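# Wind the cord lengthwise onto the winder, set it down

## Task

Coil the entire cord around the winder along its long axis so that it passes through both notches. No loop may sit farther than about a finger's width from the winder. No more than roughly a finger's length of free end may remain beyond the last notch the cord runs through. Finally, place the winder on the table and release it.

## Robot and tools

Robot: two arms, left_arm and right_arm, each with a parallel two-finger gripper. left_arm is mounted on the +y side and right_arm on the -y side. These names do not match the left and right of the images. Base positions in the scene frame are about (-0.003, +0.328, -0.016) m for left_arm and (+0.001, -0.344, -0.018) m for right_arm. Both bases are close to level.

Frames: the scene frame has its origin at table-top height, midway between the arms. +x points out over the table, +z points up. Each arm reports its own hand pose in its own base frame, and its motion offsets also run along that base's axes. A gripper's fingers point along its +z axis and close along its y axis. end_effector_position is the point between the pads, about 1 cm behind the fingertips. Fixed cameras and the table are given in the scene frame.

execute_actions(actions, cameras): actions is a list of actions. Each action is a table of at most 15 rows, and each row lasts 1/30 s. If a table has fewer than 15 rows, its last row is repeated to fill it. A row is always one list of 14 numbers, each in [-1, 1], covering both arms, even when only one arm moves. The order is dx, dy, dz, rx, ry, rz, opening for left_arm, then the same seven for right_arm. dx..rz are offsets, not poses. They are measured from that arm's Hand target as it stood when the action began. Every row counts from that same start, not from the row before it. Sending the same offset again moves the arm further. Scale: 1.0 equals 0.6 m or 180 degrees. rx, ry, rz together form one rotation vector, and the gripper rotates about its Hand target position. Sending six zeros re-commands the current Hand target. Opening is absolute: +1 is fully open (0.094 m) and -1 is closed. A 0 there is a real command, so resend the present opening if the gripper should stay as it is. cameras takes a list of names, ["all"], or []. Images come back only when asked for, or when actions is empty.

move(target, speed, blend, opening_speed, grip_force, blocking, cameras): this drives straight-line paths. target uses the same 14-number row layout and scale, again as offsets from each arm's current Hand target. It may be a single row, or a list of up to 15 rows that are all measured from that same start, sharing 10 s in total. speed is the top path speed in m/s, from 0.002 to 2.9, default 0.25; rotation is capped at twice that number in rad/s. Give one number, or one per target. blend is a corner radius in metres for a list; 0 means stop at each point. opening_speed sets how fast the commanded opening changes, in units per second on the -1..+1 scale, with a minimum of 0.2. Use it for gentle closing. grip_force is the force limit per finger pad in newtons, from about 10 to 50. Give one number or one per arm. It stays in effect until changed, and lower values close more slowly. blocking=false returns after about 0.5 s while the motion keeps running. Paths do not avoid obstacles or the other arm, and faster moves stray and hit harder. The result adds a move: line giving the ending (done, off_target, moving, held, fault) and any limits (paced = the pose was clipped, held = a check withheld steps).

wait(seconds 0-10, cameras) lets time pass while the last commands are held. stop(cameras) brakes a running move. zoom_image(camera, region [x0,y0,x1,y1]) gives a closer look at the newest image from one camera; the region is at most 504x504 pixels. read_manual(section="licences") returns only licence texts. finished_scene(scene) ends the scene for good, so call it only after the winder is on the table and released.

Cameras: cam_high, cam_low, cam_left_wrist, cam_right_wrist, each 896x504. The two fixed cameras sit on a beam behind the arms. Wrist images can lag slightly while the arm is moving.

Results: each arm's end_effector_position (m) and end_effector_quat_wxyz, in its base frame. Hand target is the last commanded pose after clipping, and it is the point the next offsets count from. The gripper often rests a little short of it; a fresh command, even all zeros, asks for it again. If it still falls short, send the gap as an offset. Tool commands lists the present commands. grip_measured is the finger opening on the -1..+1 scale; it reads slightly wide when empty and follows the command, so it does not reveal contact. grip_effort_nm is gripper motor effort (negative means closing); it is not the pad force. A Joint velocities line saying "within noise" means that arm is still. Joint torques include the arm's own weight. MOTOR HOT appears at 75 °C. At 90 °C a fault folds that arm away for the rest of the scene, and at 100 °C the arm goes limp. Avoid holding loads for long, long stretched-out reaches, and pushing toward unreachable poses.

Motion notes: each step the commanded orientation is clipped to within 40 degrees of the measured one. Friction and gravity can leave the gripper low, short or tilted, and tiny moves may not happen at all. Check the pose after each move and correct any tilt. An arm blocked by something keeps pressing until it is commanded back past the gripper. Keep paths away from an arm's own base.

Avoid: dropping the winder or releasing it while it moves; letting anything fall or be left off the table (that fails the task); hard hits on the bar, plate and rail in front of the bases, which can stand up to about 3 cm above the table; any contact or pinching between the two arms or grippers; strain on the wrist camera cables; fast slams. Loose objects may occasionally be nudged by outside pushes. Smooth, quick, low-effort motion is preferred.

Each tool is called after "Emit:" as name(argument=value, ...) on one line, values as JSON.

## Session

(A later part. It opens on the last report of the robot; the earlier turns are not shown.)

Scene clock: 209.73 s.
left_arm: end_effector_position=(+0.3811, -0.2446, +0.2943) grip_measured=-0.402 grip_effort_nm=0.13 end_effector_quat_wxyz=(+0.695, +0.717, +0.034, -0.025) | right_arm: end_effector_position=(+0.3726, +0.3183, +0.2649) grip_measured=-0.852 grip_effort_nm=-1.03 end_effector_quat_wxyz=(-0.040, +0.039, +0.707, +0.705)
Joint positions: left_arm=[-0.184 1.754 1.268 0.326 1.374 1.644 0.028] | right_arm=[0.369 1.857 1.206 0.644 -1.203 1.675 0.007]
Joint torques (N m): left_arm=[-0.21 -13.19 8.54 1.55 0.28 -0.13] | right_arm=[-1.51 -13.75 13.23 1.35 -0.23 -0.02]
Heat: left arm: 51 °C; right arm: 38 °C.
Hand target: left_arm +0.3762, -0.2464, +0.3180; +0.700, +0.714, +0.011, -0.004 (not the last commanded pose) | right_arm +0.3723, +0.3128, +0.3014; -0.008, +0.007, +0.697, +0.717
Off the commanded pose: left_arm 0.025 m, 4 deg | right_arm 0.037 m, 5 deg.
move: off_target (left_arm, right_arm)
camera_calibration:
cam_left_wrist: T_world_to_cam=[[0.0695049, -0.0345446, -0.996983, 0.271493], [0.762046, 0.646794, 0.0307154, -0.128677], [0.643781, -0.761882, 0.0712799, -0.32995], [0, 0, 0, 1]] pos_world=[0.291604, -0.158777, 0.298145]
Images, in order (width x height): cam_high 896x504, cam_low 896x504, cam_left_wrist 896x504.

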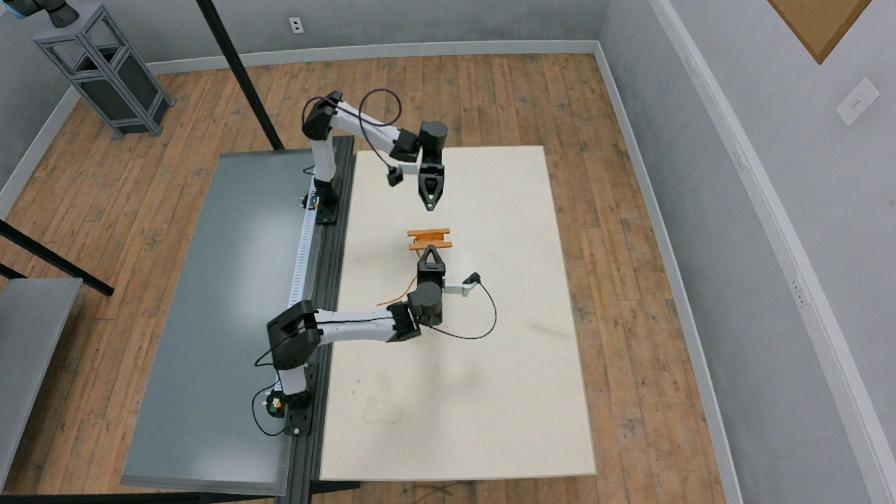

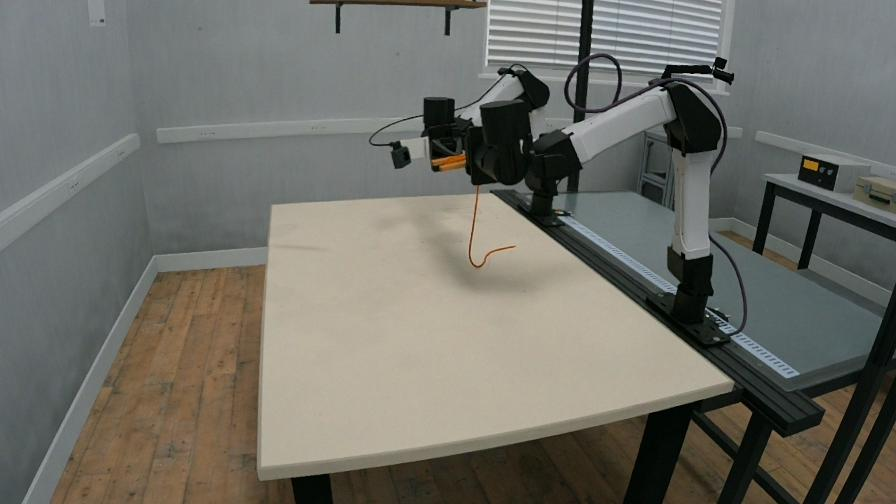

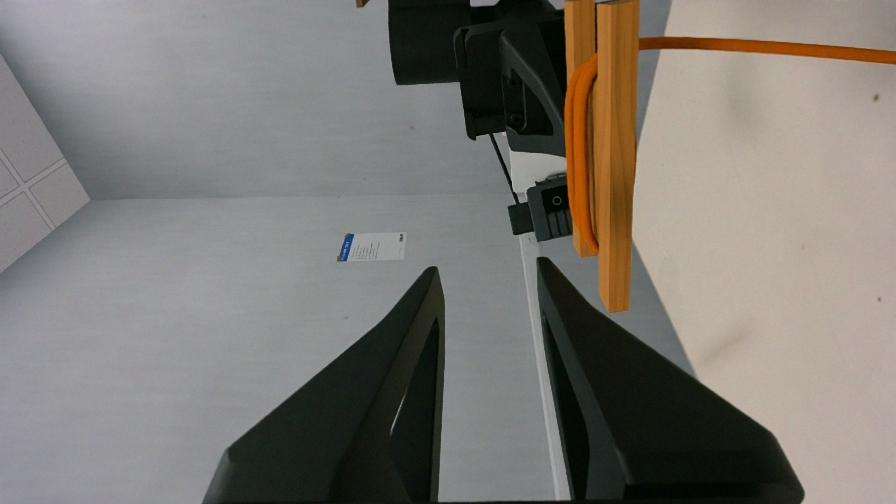

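Emit:
move(target=[[0.003,-0.025,0.075,0,0,0,-0.4,0,0,0.115,0,0,0,-0.96],[0.003,-0.0493,-0.05,0,0,0,-0.4,0,0,0,0,0,0,-0.96]], speed=[0.25,0.2], blend=[0.005,0], cameras=["cam_high", "cam_left_wrist"])

Scene clock: 214.73 s.
left_arm: end_effector_position=(+0.3781, -0.2729, +0.3002) grip_measured=-0.402 grip_effort_nm=0.12 end_effector_quat_wxyz=(+0.702, +0.712, +0.001, +0.007) | right_arm: end_effector_position=(+0.3697, +0.3174, +0.3061) grip_measured=-0.852 grip_effort_nm=-1.03 end_effector_quat_wxyz=(-0.009, +0.005, +0.698, +0.716)
Joint positions: left_arm=[-0.257 1.767 1.264 0.448 1.301 1.634 0.028] | right_arm=[0.369 1.81 1.272 0.612 -1.206 1.66 0.007]
Joint torques (N m): left_arm=[-0.28 -8.46 4.49 1.69 0.18 -0.25] | right_arm=[-1.57 -8.65 7.73 1.55 -0.16 0.11]
Heat: left arm: 50 °C; right arm: 39 °C.
Hand target: left_arm +0.3780, -0.2760, +0.2881; +0.700, +0.714, +0.011, -0.004 | right_arm +0.3723, +0.3128, +0.3013; -0.008, +0.007, +0.697, +0.717
Off the commanded pose: left_arm 0.013 m, 2 deg | right_arm 0.007 m, 0 deg.
move: off_target (left_arm)
camera_calibration:
cam_left_wrist: T_world_to_cam=[[0.161989, -0.0500451, -0.985523, 0.233996], [0.756876, 0.647115, 0.0915462, -0.124551], [0.633165, -0.760748, 0.142704, -0.367123], [0, 0, 0, 1]] pos_world=[0.288815, -0.186979, 0.2944]
Images, in order (width x height): cam_high 896x504, cam_left_wrist 896x504.

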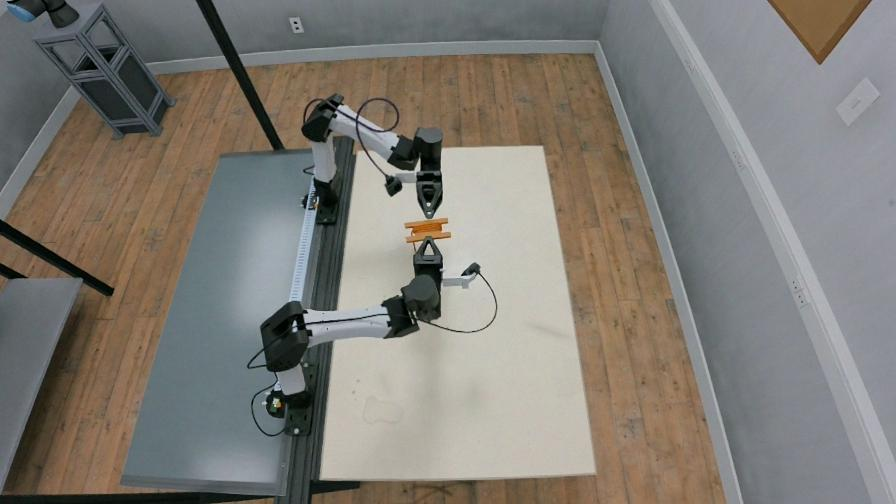

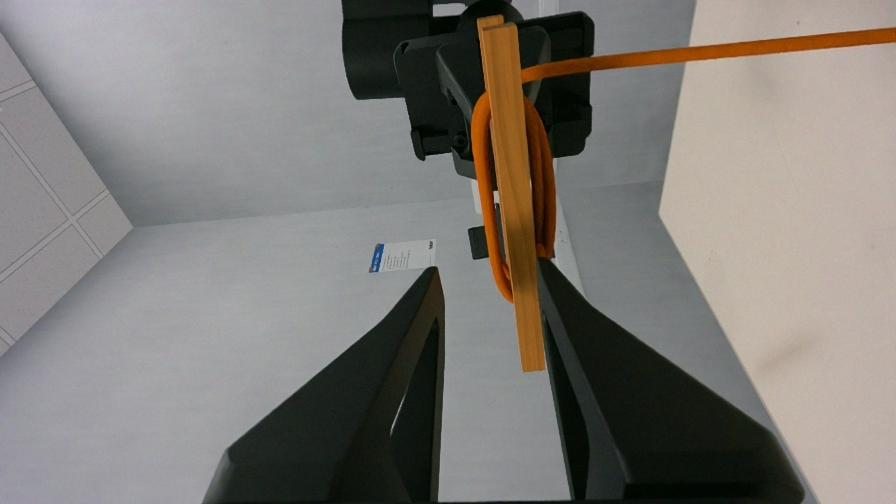

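Emit:
zoom_image(camera="cam_left_wrist", region=[400, 0, 620, 400])

Emit:
zoom_image(camera="cam_high", region=[398, 200, 458, 260])

Scaled by 1.260 from the camera's 896x504 image, which has a finer 1280x720 frame.

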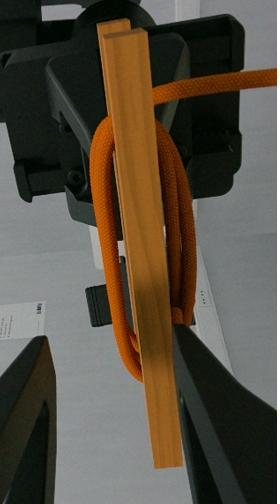

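Scaled by 8.400 from the camera's 896x504 image, which has a finer 1280x720 frame.

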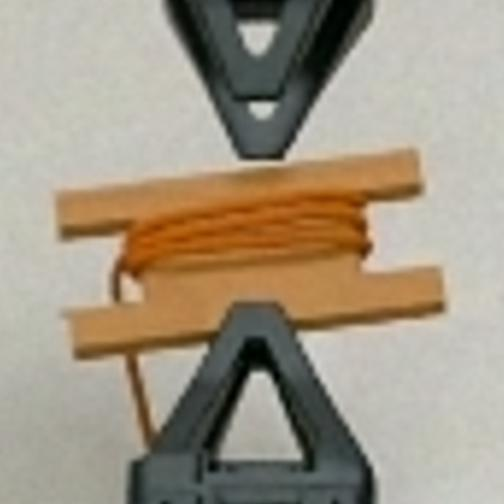

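Emit:
move(target=[[0.0058,0,-0.014,0,0,0,-0.4,0,0,0,0,0,0,-0.96],[0.0058,-0.0305,-0.014,0,0,0,-0.4,0,0,0,0,0,0,-0.96]], speed=[0.15,0.12], blend=[0.004,0], cameras=["cam_high", "cam_left_wrist"])

Emit:
zoom_image(camera="cam_high", region=[398, 200, 458, 260])

Emit:
zoom_image(camera="cam_left_wrist", region=[380, 0, 600, 420])

Scene clock: 218.40 s.
left_arm: end_effector_position=(+0.3792, -0.2909, +0.2858) grip_measured=-0.402 grip_effort_nm=0.12 end_effector_quat_wxyz=(+0.701, +0.714, +0.006, +0.001) | right_arm: end_effector_position=(+0.3696, +0.3174, +0.3064) grip_measured=-0.852 grip_effort_nm=-1.03 end_effector_quat_wxyz=(-0.008, +0.004, +0.697, +0.717)
Joint positions: left_arm=[-0.3 1.804 1.254 0.489 1.26 1.622 0.028] | right_arm=[0.369 1.81 1.272 0.614 -1.206 1.66 0.007]
Joint torques (N m): left_arm=[-0.43 -8.34 6.23 1.73 0.16 -0.24] | right_arm=[-1.57 -8.64 7.72 1.54 -0.16 0.12]
Heat: left arm: 49 °C; right arm: 39 °C.
Hand target: left_arm +0.3815, -0.2943, +0.2796; +0.700, +0.714, +0.011, -0.004 | right_arm +0.3723, +0.3128, +0.3013; -0.008, +0.007, +0.697, +0.717
Off the commanded pose: left_arm 0.007 m, 1 deg | right_arm 0.007 m, 0 deg.
move: done
camera_calibration:
cam_left_wrist: T_world_to_cam=[[0.145491, -0.0467064, -0.988256, 0.226736], [0.759482, 0.645427, 0.0813072, -0.110924], [0.63405, -0.762393, 0.129377, -0.376397], [0, 0, 0, 1]] pos_world=[0.289911, -0.204779, 0.281789]
Images, in order (width x height): cam_high 896x504, cam_left_wrist 896x504.

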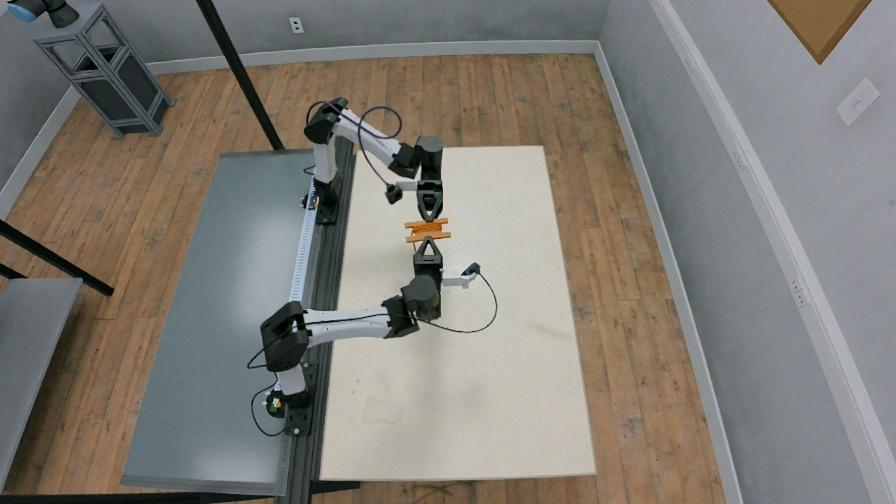

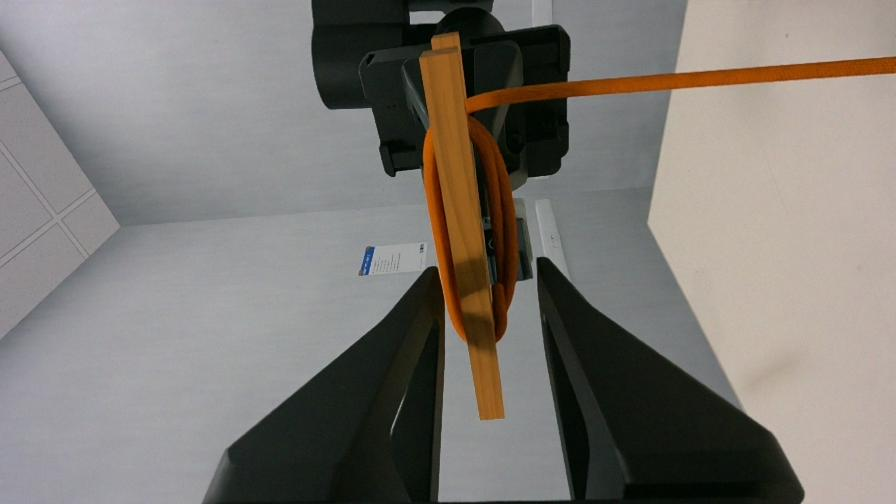

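Scaled by 8.400 from the camera's 896x504 image, which has a finer 1280x720 frame.

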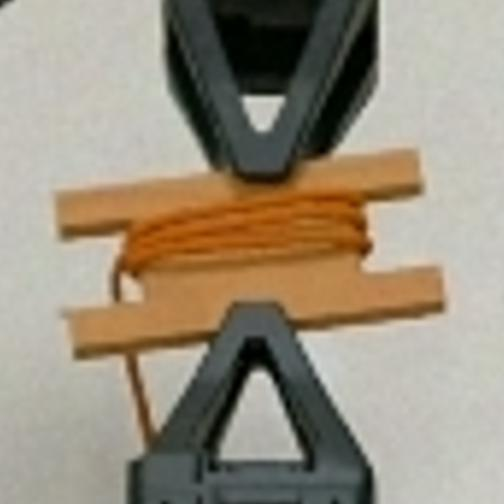

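Scaled by 1.200 from the camera's 896x504 image, which has a finer 1280x720 frame.

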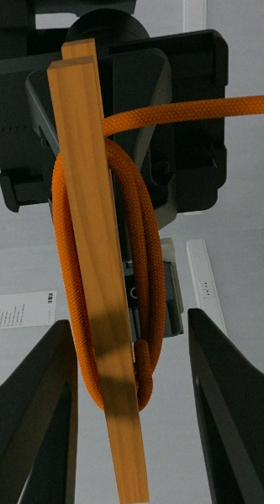

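Emit:
move(target=[-0.0015,0,0.0548,0,0,0,-0.4,0,0,0,0,0,0,-0.96], speed=0.12, cameras=["cam_left_wrist"])

Emit:
zoom_image(camera="cam_left_wrist", region=[380, 0, 600, 420])

Scene clock: 221.30 s.
left_arm: end_effector_position=(+0.3825, -0.2918, +0.2924) grip_measured=-0.402 grip_effort_nm=0.13 end_effector_quat_wxyz=(+0.695, +0.718, +0.027, -0.019) | right_arm: end_effector_position=(+0.3696, +0.3174, +0.3064) grip_measured=-0.852 grip_effort_nm=-1.03 end_effector_quat_wxyz=(-0.008, +0.004, +0.697, +0.717)
Joint positions: left_arm=[-0.3 1.804 1.306 0.391 1.258 1.609 0.028] | right_arm=[0.369 1.81 1.272 0.614 -1.206 1.66 0.007]
Joint torques (N m): left_arm=[-0.24 -12.23 9.13 1.52 0.22 -0.15] | right_arm=[-1.57 -8.65 7.71 1.54 -0.16 0.12]
Heat: left arm: 49 °C; right arm: 38 °C.
Hand target: left_arm +0.3806, -0.2943, +0.3124; +0.700, +0.714, +0.011, -0.004 | right_arm +0.3723, +0.3128, +0.3013; -0.008, +0.007, +0.697, +0.717
Off the commanded pose: left_arm 0.020 m, 3 deg | right_arm 0.007 m, 0 deg.
move: off_target (left_arm)
camera_calibration:
cam_left_wrist: T_world_to_cam=[[0.0890027, -0.0328763, -0.995489, 0.260475], [0.76167, 0.646276, 0.0467545, -0.103897], [0.641823, -0.762396, 0.0825611, -0.369344], [0, 0, 0, 1]] pos_world=[0.293006, -0.205877, 0.294651]
Images, in order (width x height): cam_left_wrist 896x504.

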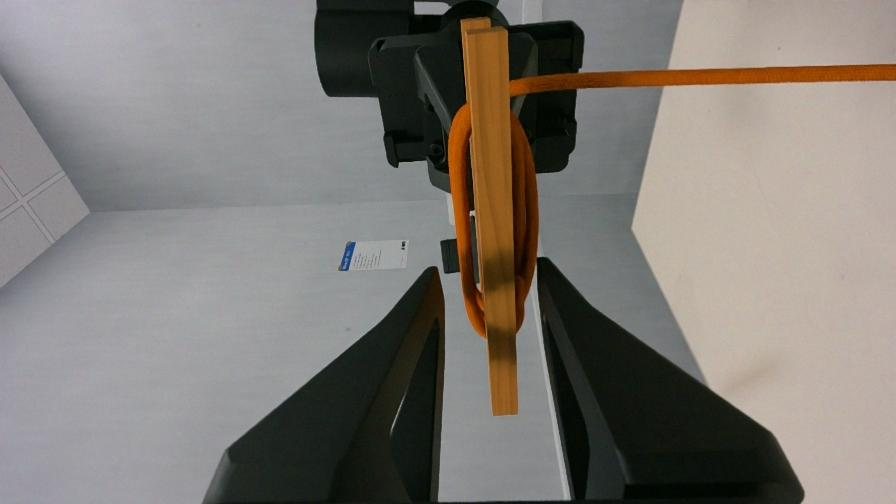

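Scaled by 1.200 from the camera's 896x504 image, which has a finer 1280x720 frame.

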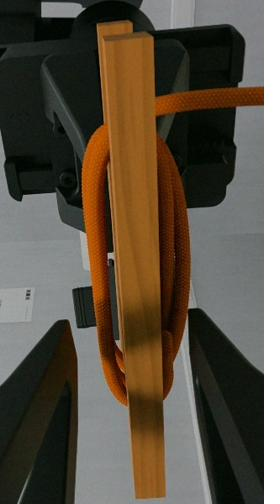

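Emit:
move(target=[0.001,-0.0067,-0.0465,0,0,0,-0.4,0,0,0,0,0,0,-0.96], speed=0.12, cameras=["cam_left_wrist", "cam_high"])

Emit:
zoom_image(camera="cam_left_wrist", region=[380, 0, 600, 440])

Emit:
zoom_image(camera="cam_high", region=[398, 200, 458, 260])

Scene clock: 223.63 s.
left_arm: end_effector_position=(+0.3813, -0.2945, +0.2961) grip_measured=-0.402 grip_effort_nm=0.13 end_effector_quat_wxyz=(+0.702, +0.712, +0.005, +0.004) | right_arm: end_effector_position=(+0.3696, +0.3174, +0.3064) grip_measured=-0.852 grip_effort_nm=-1.03 end_effector_quat_wxyz=(-0.008, +0.004, +0.697, +0.717)
Joint positions: left_arm=[-0.308 1.804 1.29 0.469 1.25 1.612 0.028] | right_arm=[0.369 1.81 1.272 0.614 -1.206 1.66 0.007]
Joint torques (N m): left_arm=[-0.42 -8.64 4.85 1.76 0.18 -0.14] | right_arm=[-1.57 -8.64 7.71 1.54 -0.16 0.12]
Heat: left arm: 49 °C; right arm: 38 °C.
Hand target: left_arm +0.3811, -0.2984, +0.2845; +0.700, +0.714, +0.011, -0.004 | right_arm +0.3723, +0.3128, +0.3013; -0.008, +0.007, +0.697, +0.717
Off the commanded pose: left_arm 0.012 m, 1 deg | right_arm 0.007 m, 0 deg.
move: off_target (left_arm)
camera_calibration:
cam_left_wrist: T_world_to_cam=[[0.150389, -0.0503126, -0.987346, 0.23322], [0.757019, 0.648192, 0.0822763, -0.109548], [0.63585, -0.759813, 0.135569, -0.383674], [0, 0, 0, 1]] pos_world=[0.291815, -0.208778, 0.291296]
Images, in order (width x height): cam_high 896x504, cam_left_wrist 896x504.

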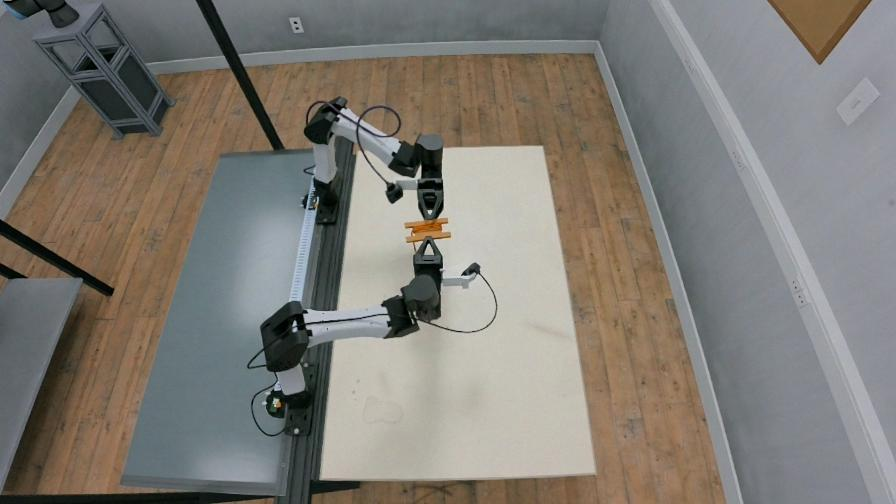

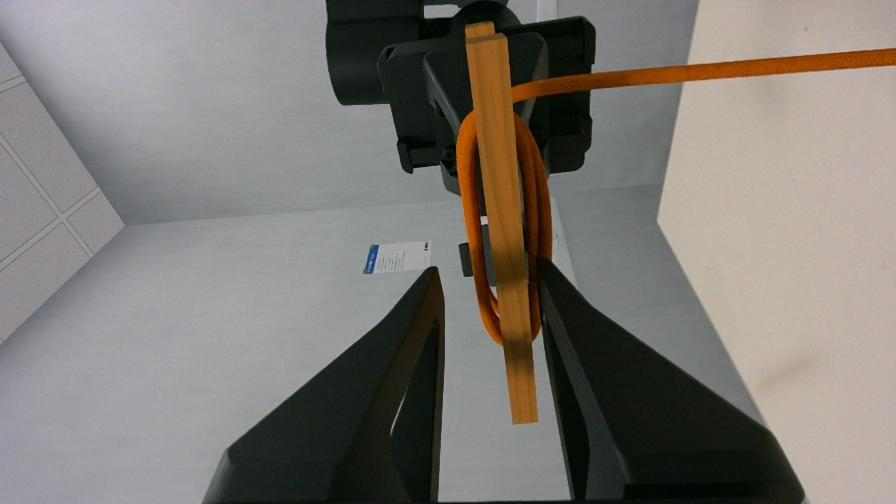

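Scaled by 1.145 from the camera's 896x504 image, which has a finer 1280x720 frame.

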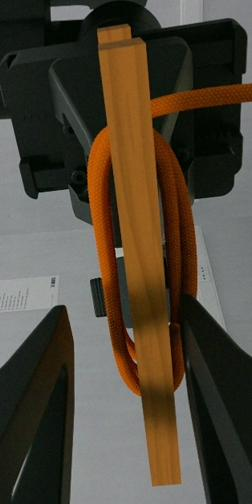

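Scaled by 8.400 from the camera's 896x504 image, which has a finer 1280x720 frame.

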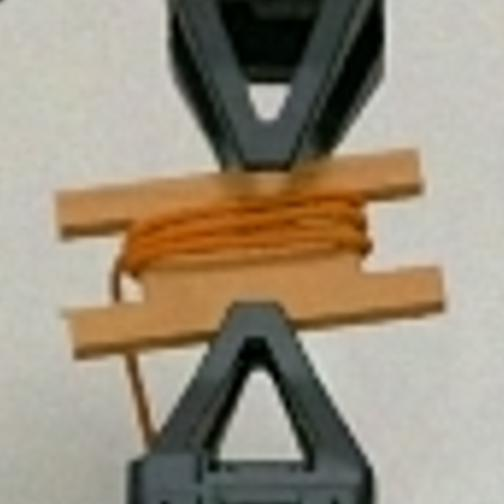

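Emit:
move(target=[-0.0015,0,-0.005,0,0,0,-0.4,0,0,0,0,0,0,-0.96], speed=0.12, cameras=["cam_left_wrist"])

Emit:
zoom_image(camera="cam_left_wrist", region=[380, 0, 600, 440])

Scene clock: 224.97 s.
left_arm: end_effector_position=(+0.3806, -0.2943, +0.2931) grip_measured=-0.402 grip_effort_nm=0.13 end_effector_quat_wxyz=(+0.702, +0.712, +0.006, +0.004) | right_arm: end_effector_position=(+0.3696, +0.3174, +0.3064) grip_measured=-0.852 grip_effort_nm=-1.03 end_effector_quat_wxyz=(-0.008, +0.004, +0.697, +0.717)
Joint positions: left_arm=[-0.308 1.804 1.277 0.482 1.249 1.612 0.028] | right_arm=[0.369 1.81 1.272 0.614 -1.206 1.66 0.007]
Joint torques (N m): left_arm=[-0.44 -8.58 4.88 1.77 0.17 -0.15] | right_arm=[-1.57 -8.64 7.71 1.54 -0.16 0.12]
Heat: left arm: 49 °C; right arm: 38 °C.
Hand target: left_arm +0.3802, -0.2984, +0.2815; +0.700, +0.714, +0.011, -0.004 | right_arm +0.3723, +0.3128, +0.3013; -0.008, +0.007, +0.697, +0.717
Off the commanded pose: left_arm 0.012 m, 1 deg | right_arm 0.007 m, 0 deg.
move: off_target (left_arm)
camera_calibration:
cam_left_wrist: T_world_to_cam=[[0.150772, -0.0503077, -0.987288, 0.230162], [0.756515, 0.648755, 0.0824721, -0.10861], [0.636359, -0.759332, 0.135873, -0.382729], [0, 0, 0, 1]] pos_world=[0.291016, -0.208578, 0.288196]
Images, in order (width x height): cam_left_wrist 896x504.

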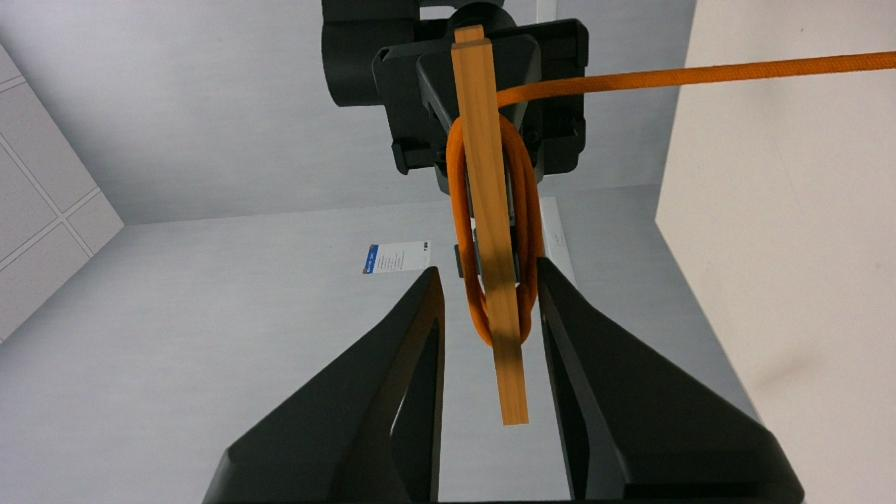

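Scaled by 1.145 from the camera's 896x504 image, which has a finer 1280x720 frame.

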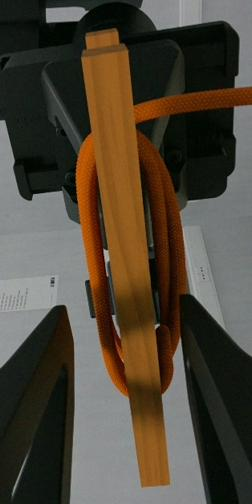

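Emit:
move(target=[[0,0,-0.005,0,0,0,-0.4,0,0,0,0,0,0,-0.96],[0,0,-0.005,0,0,0,-0.96,0,0,0,0,0,0,-0.96]], speed=[0.12,0.12], blend=[0,0], opening_speed=0.9, cameras=["cam_left_wrist", "cam_high"])

Emit:
zoom_image(camera="cam_high", region=[398, 200, 458, 260])

Scene clock: 227.00 s.
left_arm: end_effector_position=(+0.3804, -0.2942, +0.2917) grip_measured=-0.849 grip_effort_nm=-0.98 end_effector_quat_wxyz=(+0.703, +0.711, +0.004, +0.007) | right_arm: end_effector_position=(+0.3697, +0.3172, +0.3074) grip_measured=-0.852 grip_effort_nm=-1.03 end_effector_quat_wxyz=(-0.006, +0.002, +0.696, +0.718)
Joint positions: left_arm=[-0.308 1.805 1.269 0.5 1.248 1.61 0.007] | right_arm=[0.369 1.81 1.272 0.621 -1.206 1.66 0.007]
Joint torques (N m): left_arm=[-0.43 -8.39 4.89 1.73 0.18 -0.13] | right_arm=[-1.52 -8.62 7.68 1.48 -0.16 0.13]
Heat: left arm: 48 °C; right arm: 37 °C.
Hand target: left_arm +0.3802, -0.2984, +0.2786; +0.700, +0.714, +0.011, -0.004 | right_arm +0.3723, +0.3129, +0.3013; -0.008, +0.007, +0.697, +0.717
Off the commanded pose: left_arm 0.014 m, 2 deg | right_arm 0.008 m, 1 deg.
move: off_target (left_arm); target 2's new opening was sent with left_arm's hand 0.014 m and 1 deg from that target
camera_calibration:
cam_left_wrist: T_world_to_cam=[[0.156909, -0.0526121, -0.986211, 0.225551], [0.755461, 0.649586, 0.0855419, -0.108685], [0.636128, -0.758466, 0.141672, -0.383729], [0, 0, 0, 1]] pos_world=[0.290817, -0.208578, 0.286101]
Images, in order (width x height): cam_high 896x504, cam_left_wrist 896x504.

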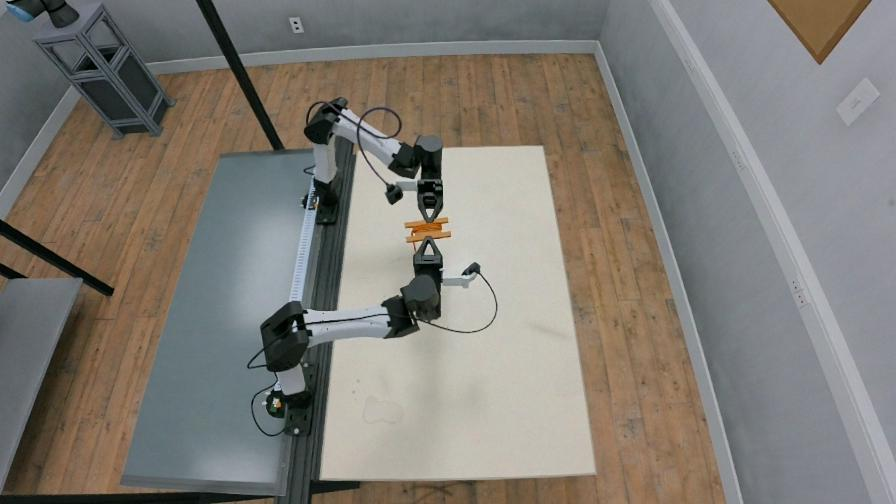

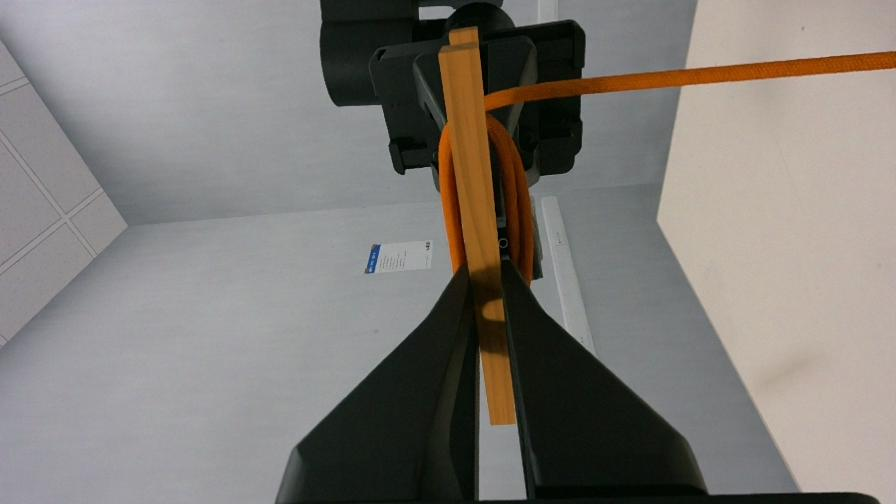

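Scaled by 8.400 from the camera's 896x504 image, which has a finer 1280x720 frame.

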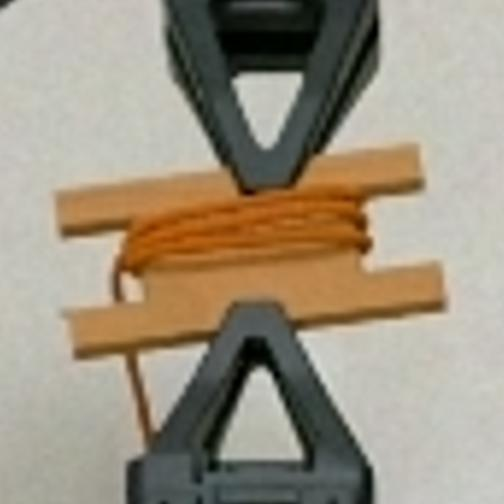

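Emit:
move(target=[[0,0,0,0,0,0,-0.96,0,0,0,0,0,0,-0.4],[0,0,0,0,0,0,-0.96,0,-0.075,0,0,0,0,-0.4],[0,0,0,-0.0328,0.3886,-0.0106,-0.96,0,-0.075,0.0683,0.001,-0.4998,-0.0145,-0.4],[0,0,0,-0.0222,0.7775,-0.0207,-0.96,0,-0.075,0.0683,0.002,-0.9994,-0.029,-0.4],[0,0,0,-0.010,0.9994,0.026,-0.96,0.0045,-0.0465,-0.0072,0.002,-0.9994,-0.029,-0.4]], speed=[0.45,0.3,0.5,0.5,0.45], blend=[0,0.01,0.02,0.02,0], cameras=["cam_high", "cam_right_wrist"])

Emit:
zoom_image(camera="cam_high", region=[398, 200, 458, 260])

Emit:
zoom_image(camera="cam_right_wrist", region=[380, 0, 600, 420])

Scene clock: 235.07 s.
left_arm: end_effector_position=(+0.3835, -0.2947, +0.2513) grip_measured=-0.849 grip_effort_nm=-0.99 end_effector_quat_wxyz=(-0.021, -0.038, +0.725, -0.688) | right_arm: end_effector_position=(+0.3736, +0.2838, +0.2996) grip_measured=-0.402 grip_effort_nm=0.08 end_effector_quat_wxyz=(+0.717, -0.697, +0.006, +0.015)
Joint positions: left_arm=[-0.308 1.847 1.221 0.463 1.237 -1.499 0.007] | right_arm=[0.285 1.799 1.221 0.682 -1.296 -1.441 0.028]
Joint torques (N m): left_arm=[-0.4 -13.7 9.31 1.85 0.36 -0.02] | right_arm=[-0.03 -8.58 7.98 1.21 0.07 0.13]
Heat: left arm: 48 °C; right arm: 38 °C.
Hand target: left_arm +0.3802, -0.2984, +0.2785; -0.004, -0.011, +0.718, -0.696 | right_arm +0.3750, +0.2850, +0.2969; +0.717, -0.697, +0.007, +0.009
Off the commanded pose: left_arm 0.028 m, 4 deg | right_arm 0.003 m, 1 deg.
move: off_target (left_arm)
camera_calibration:
cam_right_wrist: T_world_to_cam=[[0.167618, 0.0188087, 0.985673, -0.351454], [0.763612, -0.634849, -0.117741, -0.0560251], [0.623539, 0.772407, -0.120774, -0.293976], [0, 0, 0, 1]] pos_world=[0.284997, 0.198112, 0.304317]
Images, in order (width x height): cam_high 896x504, cam_right_wrist 896x504.

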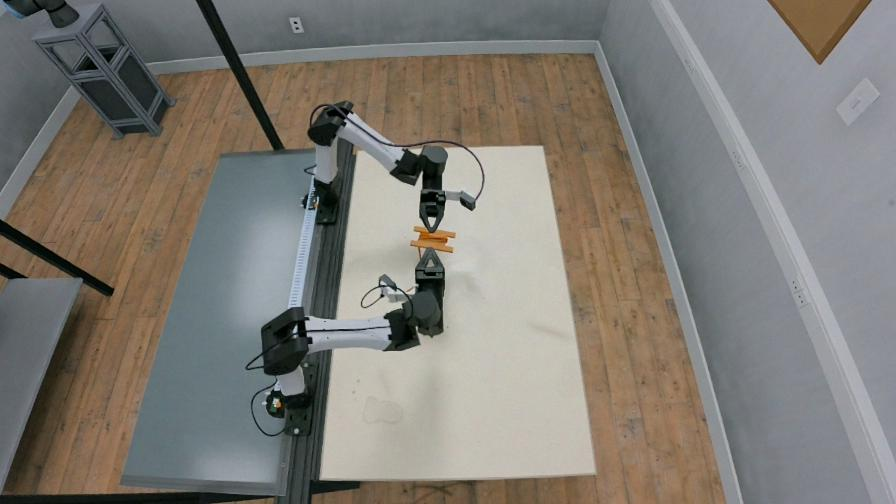

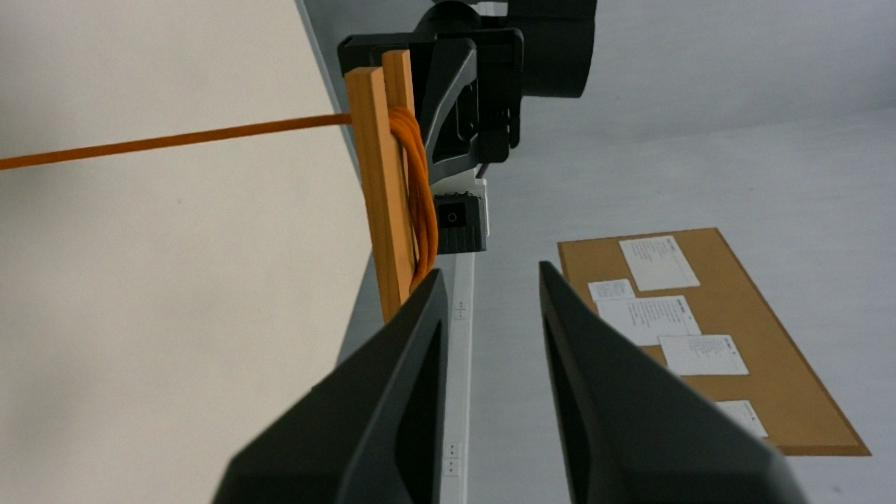

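Scaled by 8.400 from the camera's 896x504 image, which has a finer 1280x720 frame.

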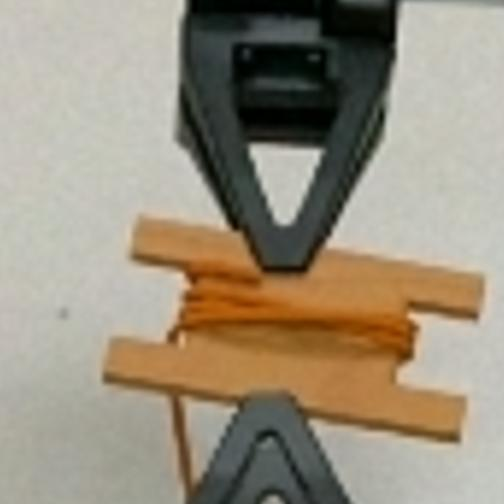

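Scaled by 1.200 from the camera's 896x504 image, which has a finer 1280x720 frame.

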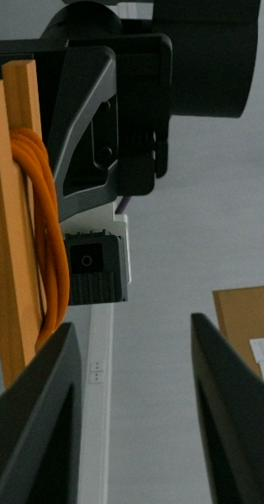

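Emit:
move(target=[[0,0,0,0,0,0,-0.96,0.0023,0,-0.0607,0,0.0267,0.0008,-0.4],[0,0,0,0,0,0,-0.96,0.0023,0.0267,-0.0615,0,0.0267,0.0008,-0.4]], speed=[0.2,0.15], blend=[0.008,0], cameras=["cam_high", "cam_right_wrist"])

Emit:
zoom_image(camera="cam_high", region=[398, 210, 458, 270])

Emit:
zoom_image(camera="cam_right_wrist", region=[380, 0, 600, 420])

Scene clock: 242.37 s.
left_arm: end_effector_position=(+0.3835, -0.2947, +0.2512) grip_measured=-0.849 grip_effort_nm=-0.99 end_effector_quat_wxyz=(-0.021, -0.038, +0.725, -0.688) | right_arm: end_effector_position=(+0.3720, +0.3014, +0.2622) grip_measured=-0.402 grip_effort_nm=0.08 end_effector_quat_wxyz=(+0.715, -0.697, +0.032, +0.045)
Joint positions: left_arm=[-0.308 1.847 1.221 0.462 1.237 -1.499 0.007] | right_arm=[0.328 1.868 1.158 0.792 -1.259 -1.385 0.028]
Joint torques (N m): left_arm=[-0.4 -13.74 9.29 1.89 0.37 0] | right_arm=[-0.59 -8.24 8.34 1.33 0.06 0.26]
Heat: left arm: 51 °C; right arm: 38 °C.
Hand target: left_arm +0.3802, -0.2984, +0.2785; -0.004, -0.011, +0.718, -0.696 | right_arm +0.3764, +0.3010, +0.2602; +0.717, -0.696, +0.036, +0.039
Off the commanded pose: left_arm 0.028 m, 4 deg | right_arm 0.005 m, 1 deg.
move: off_target (left_arm)
camera_calibration:
cam_right_wrist: T_world_to_cam=[[0.244319, 0.0243623, 0.969389, -0.340677], [0.757003, -0.629549, -0.174969, -0.0321694], [0.606015, 0.776579, -0.172253, -0.292261], [0, 0, 0, 1]] pos_world=[0.284701, 0.215011, 0.274277]
Images, in order (width x height): cam_high 896x504, cam_right_wrist 896x504.

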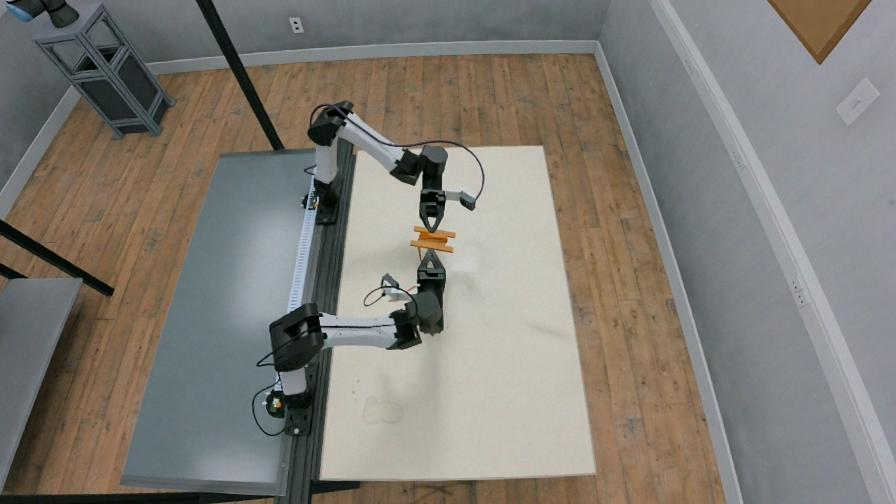

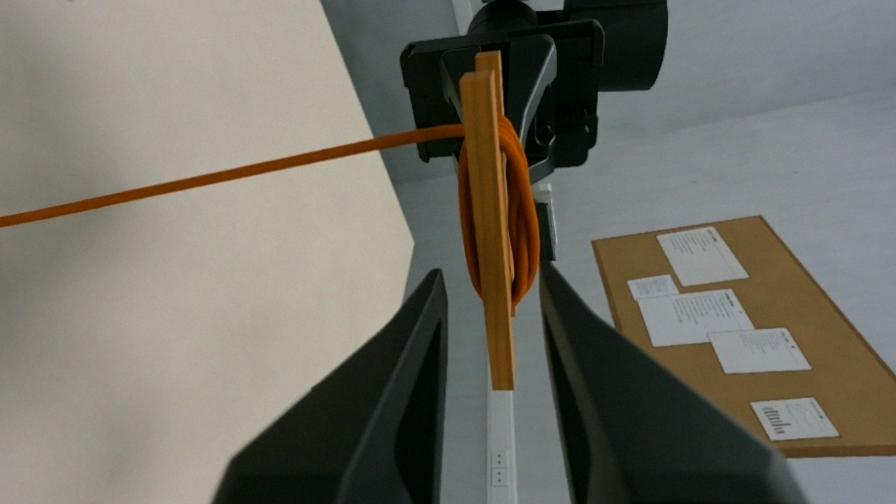

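Scaled by 8.400 from the camera's 896x504 image, which has a finer 1280x720 frame.

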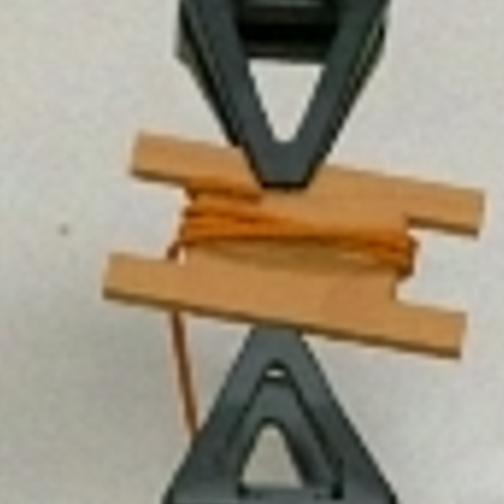

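Scaled by 1.200 from the camera's 896x504 image, which has a finer 1280x720 frame.

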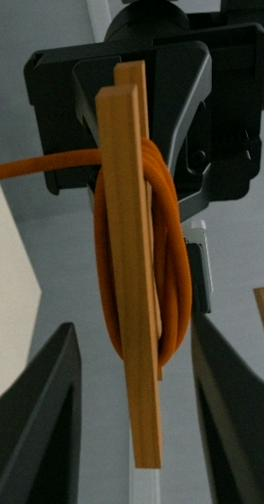

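Emit:
move(target=[[0,0,0,0,0,0,-0.96,0.0105,0.0245,-0.001,0,0,0,-0.4],[0,0,0,0,0,0,-0.96,0.0105,0.0245,-0.001,0,0,0,-0.96]], speed=[0.15,0.15], blend=[0,0], opening_speed=0.9, cameras=["cam_high", "cam_right_wrist"])

Emit:
zoom_image(camera="cam_high", region=[398, 210, 458, 270])

Emit:
zoom_image(camera="cam_right_wrist", region=[380, 0, 600, 440])

Scene clock: 244.70 s.
left_arm: end_effector_position=(+0.3837, -0.2945, +0.2508) grip_measured=-0.849 grip_effort_nm=-0.99 end_effector_quat_wxyz=(-0.022, -0.039, +0.725, -0.687) | right_arm: end_effector_position=(+0.3744, +0.3118, +0.2481) grip_measured=-0.958 grip_effort_nm=-0.09 end_effector_quat_wxyz=(+0.711, -0.700, +0.045, +0.054)
Joint positions: left_arm=[-0.308 1.847 1.221 0.459 1.236 -1.499 0.007] | right_arm=[0.351 1.902 1.158 0.793 -1.23 -1.384 0.002]
Joint torques (N m): left_arm=[-0.43 -13.72 9.29 1.91 0.37 0.01] | right_arm=[-0.06 -8.28 12.93 1.21 0.04 0.22]
Heat: left arm: 51 °C; right arm: 38 °C.
Hand target: left_arm +0.3803, -0.2982, +0.2785; -0.004, -0.011, +0.718, -0.696 | right_arm +0.3827, +0.3157, +0.2595; +0.716, -0.696, +0.036, +0.039
Off the commanded pose: left_arm 0.028 m, 4 deg | right_arm 0.015 m, 2 deg.
move: off_target (left_arm, right_arm); target 2's new opening was sent with right_arm's hand 0.015 m and 2 deg from that target
camera_calibration:
cam_right_wrist: T_world_to_cam=[[0.275366, 0.0316924, 0.960817, -0.339508], [0.747527, -0.63549, -0.193276, -0.0199412], [0.604464, 0.771459, -0.198683, -0.295429], [0, 0, 0, 1]] pos_world=[0.286971, 0.225999, 0.263654]
Images, in order (width x height): cam_high 896x504, cam_right_wrist 896x504.

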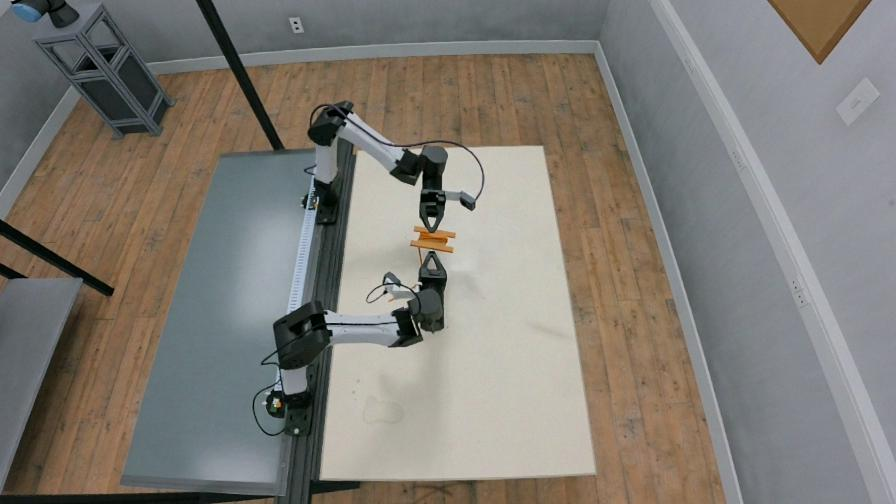

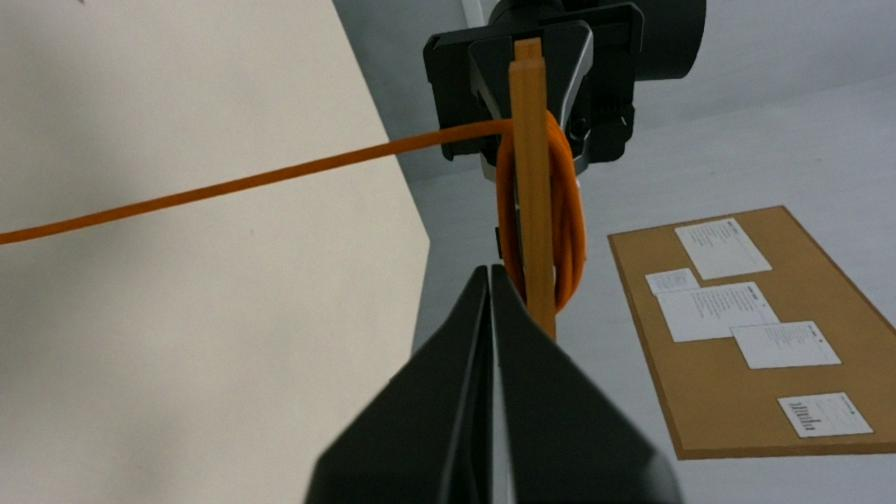

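Scaled by 8.400 from the camera's 896x504 image, which has a finer 1280x720 frame.

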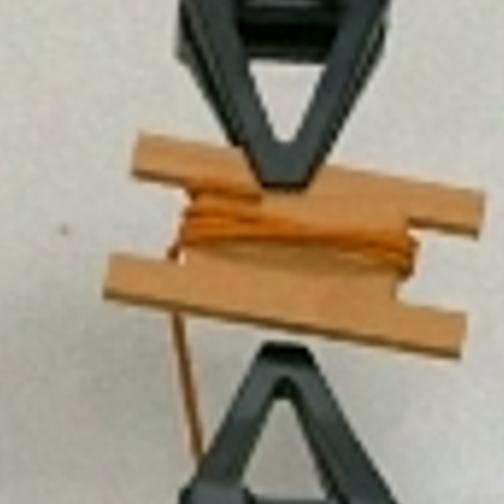

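Scaled by 1.145 from the camera's 896x504 image, which has a finer 1280x720 frame.

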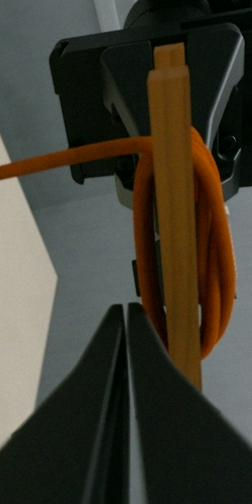

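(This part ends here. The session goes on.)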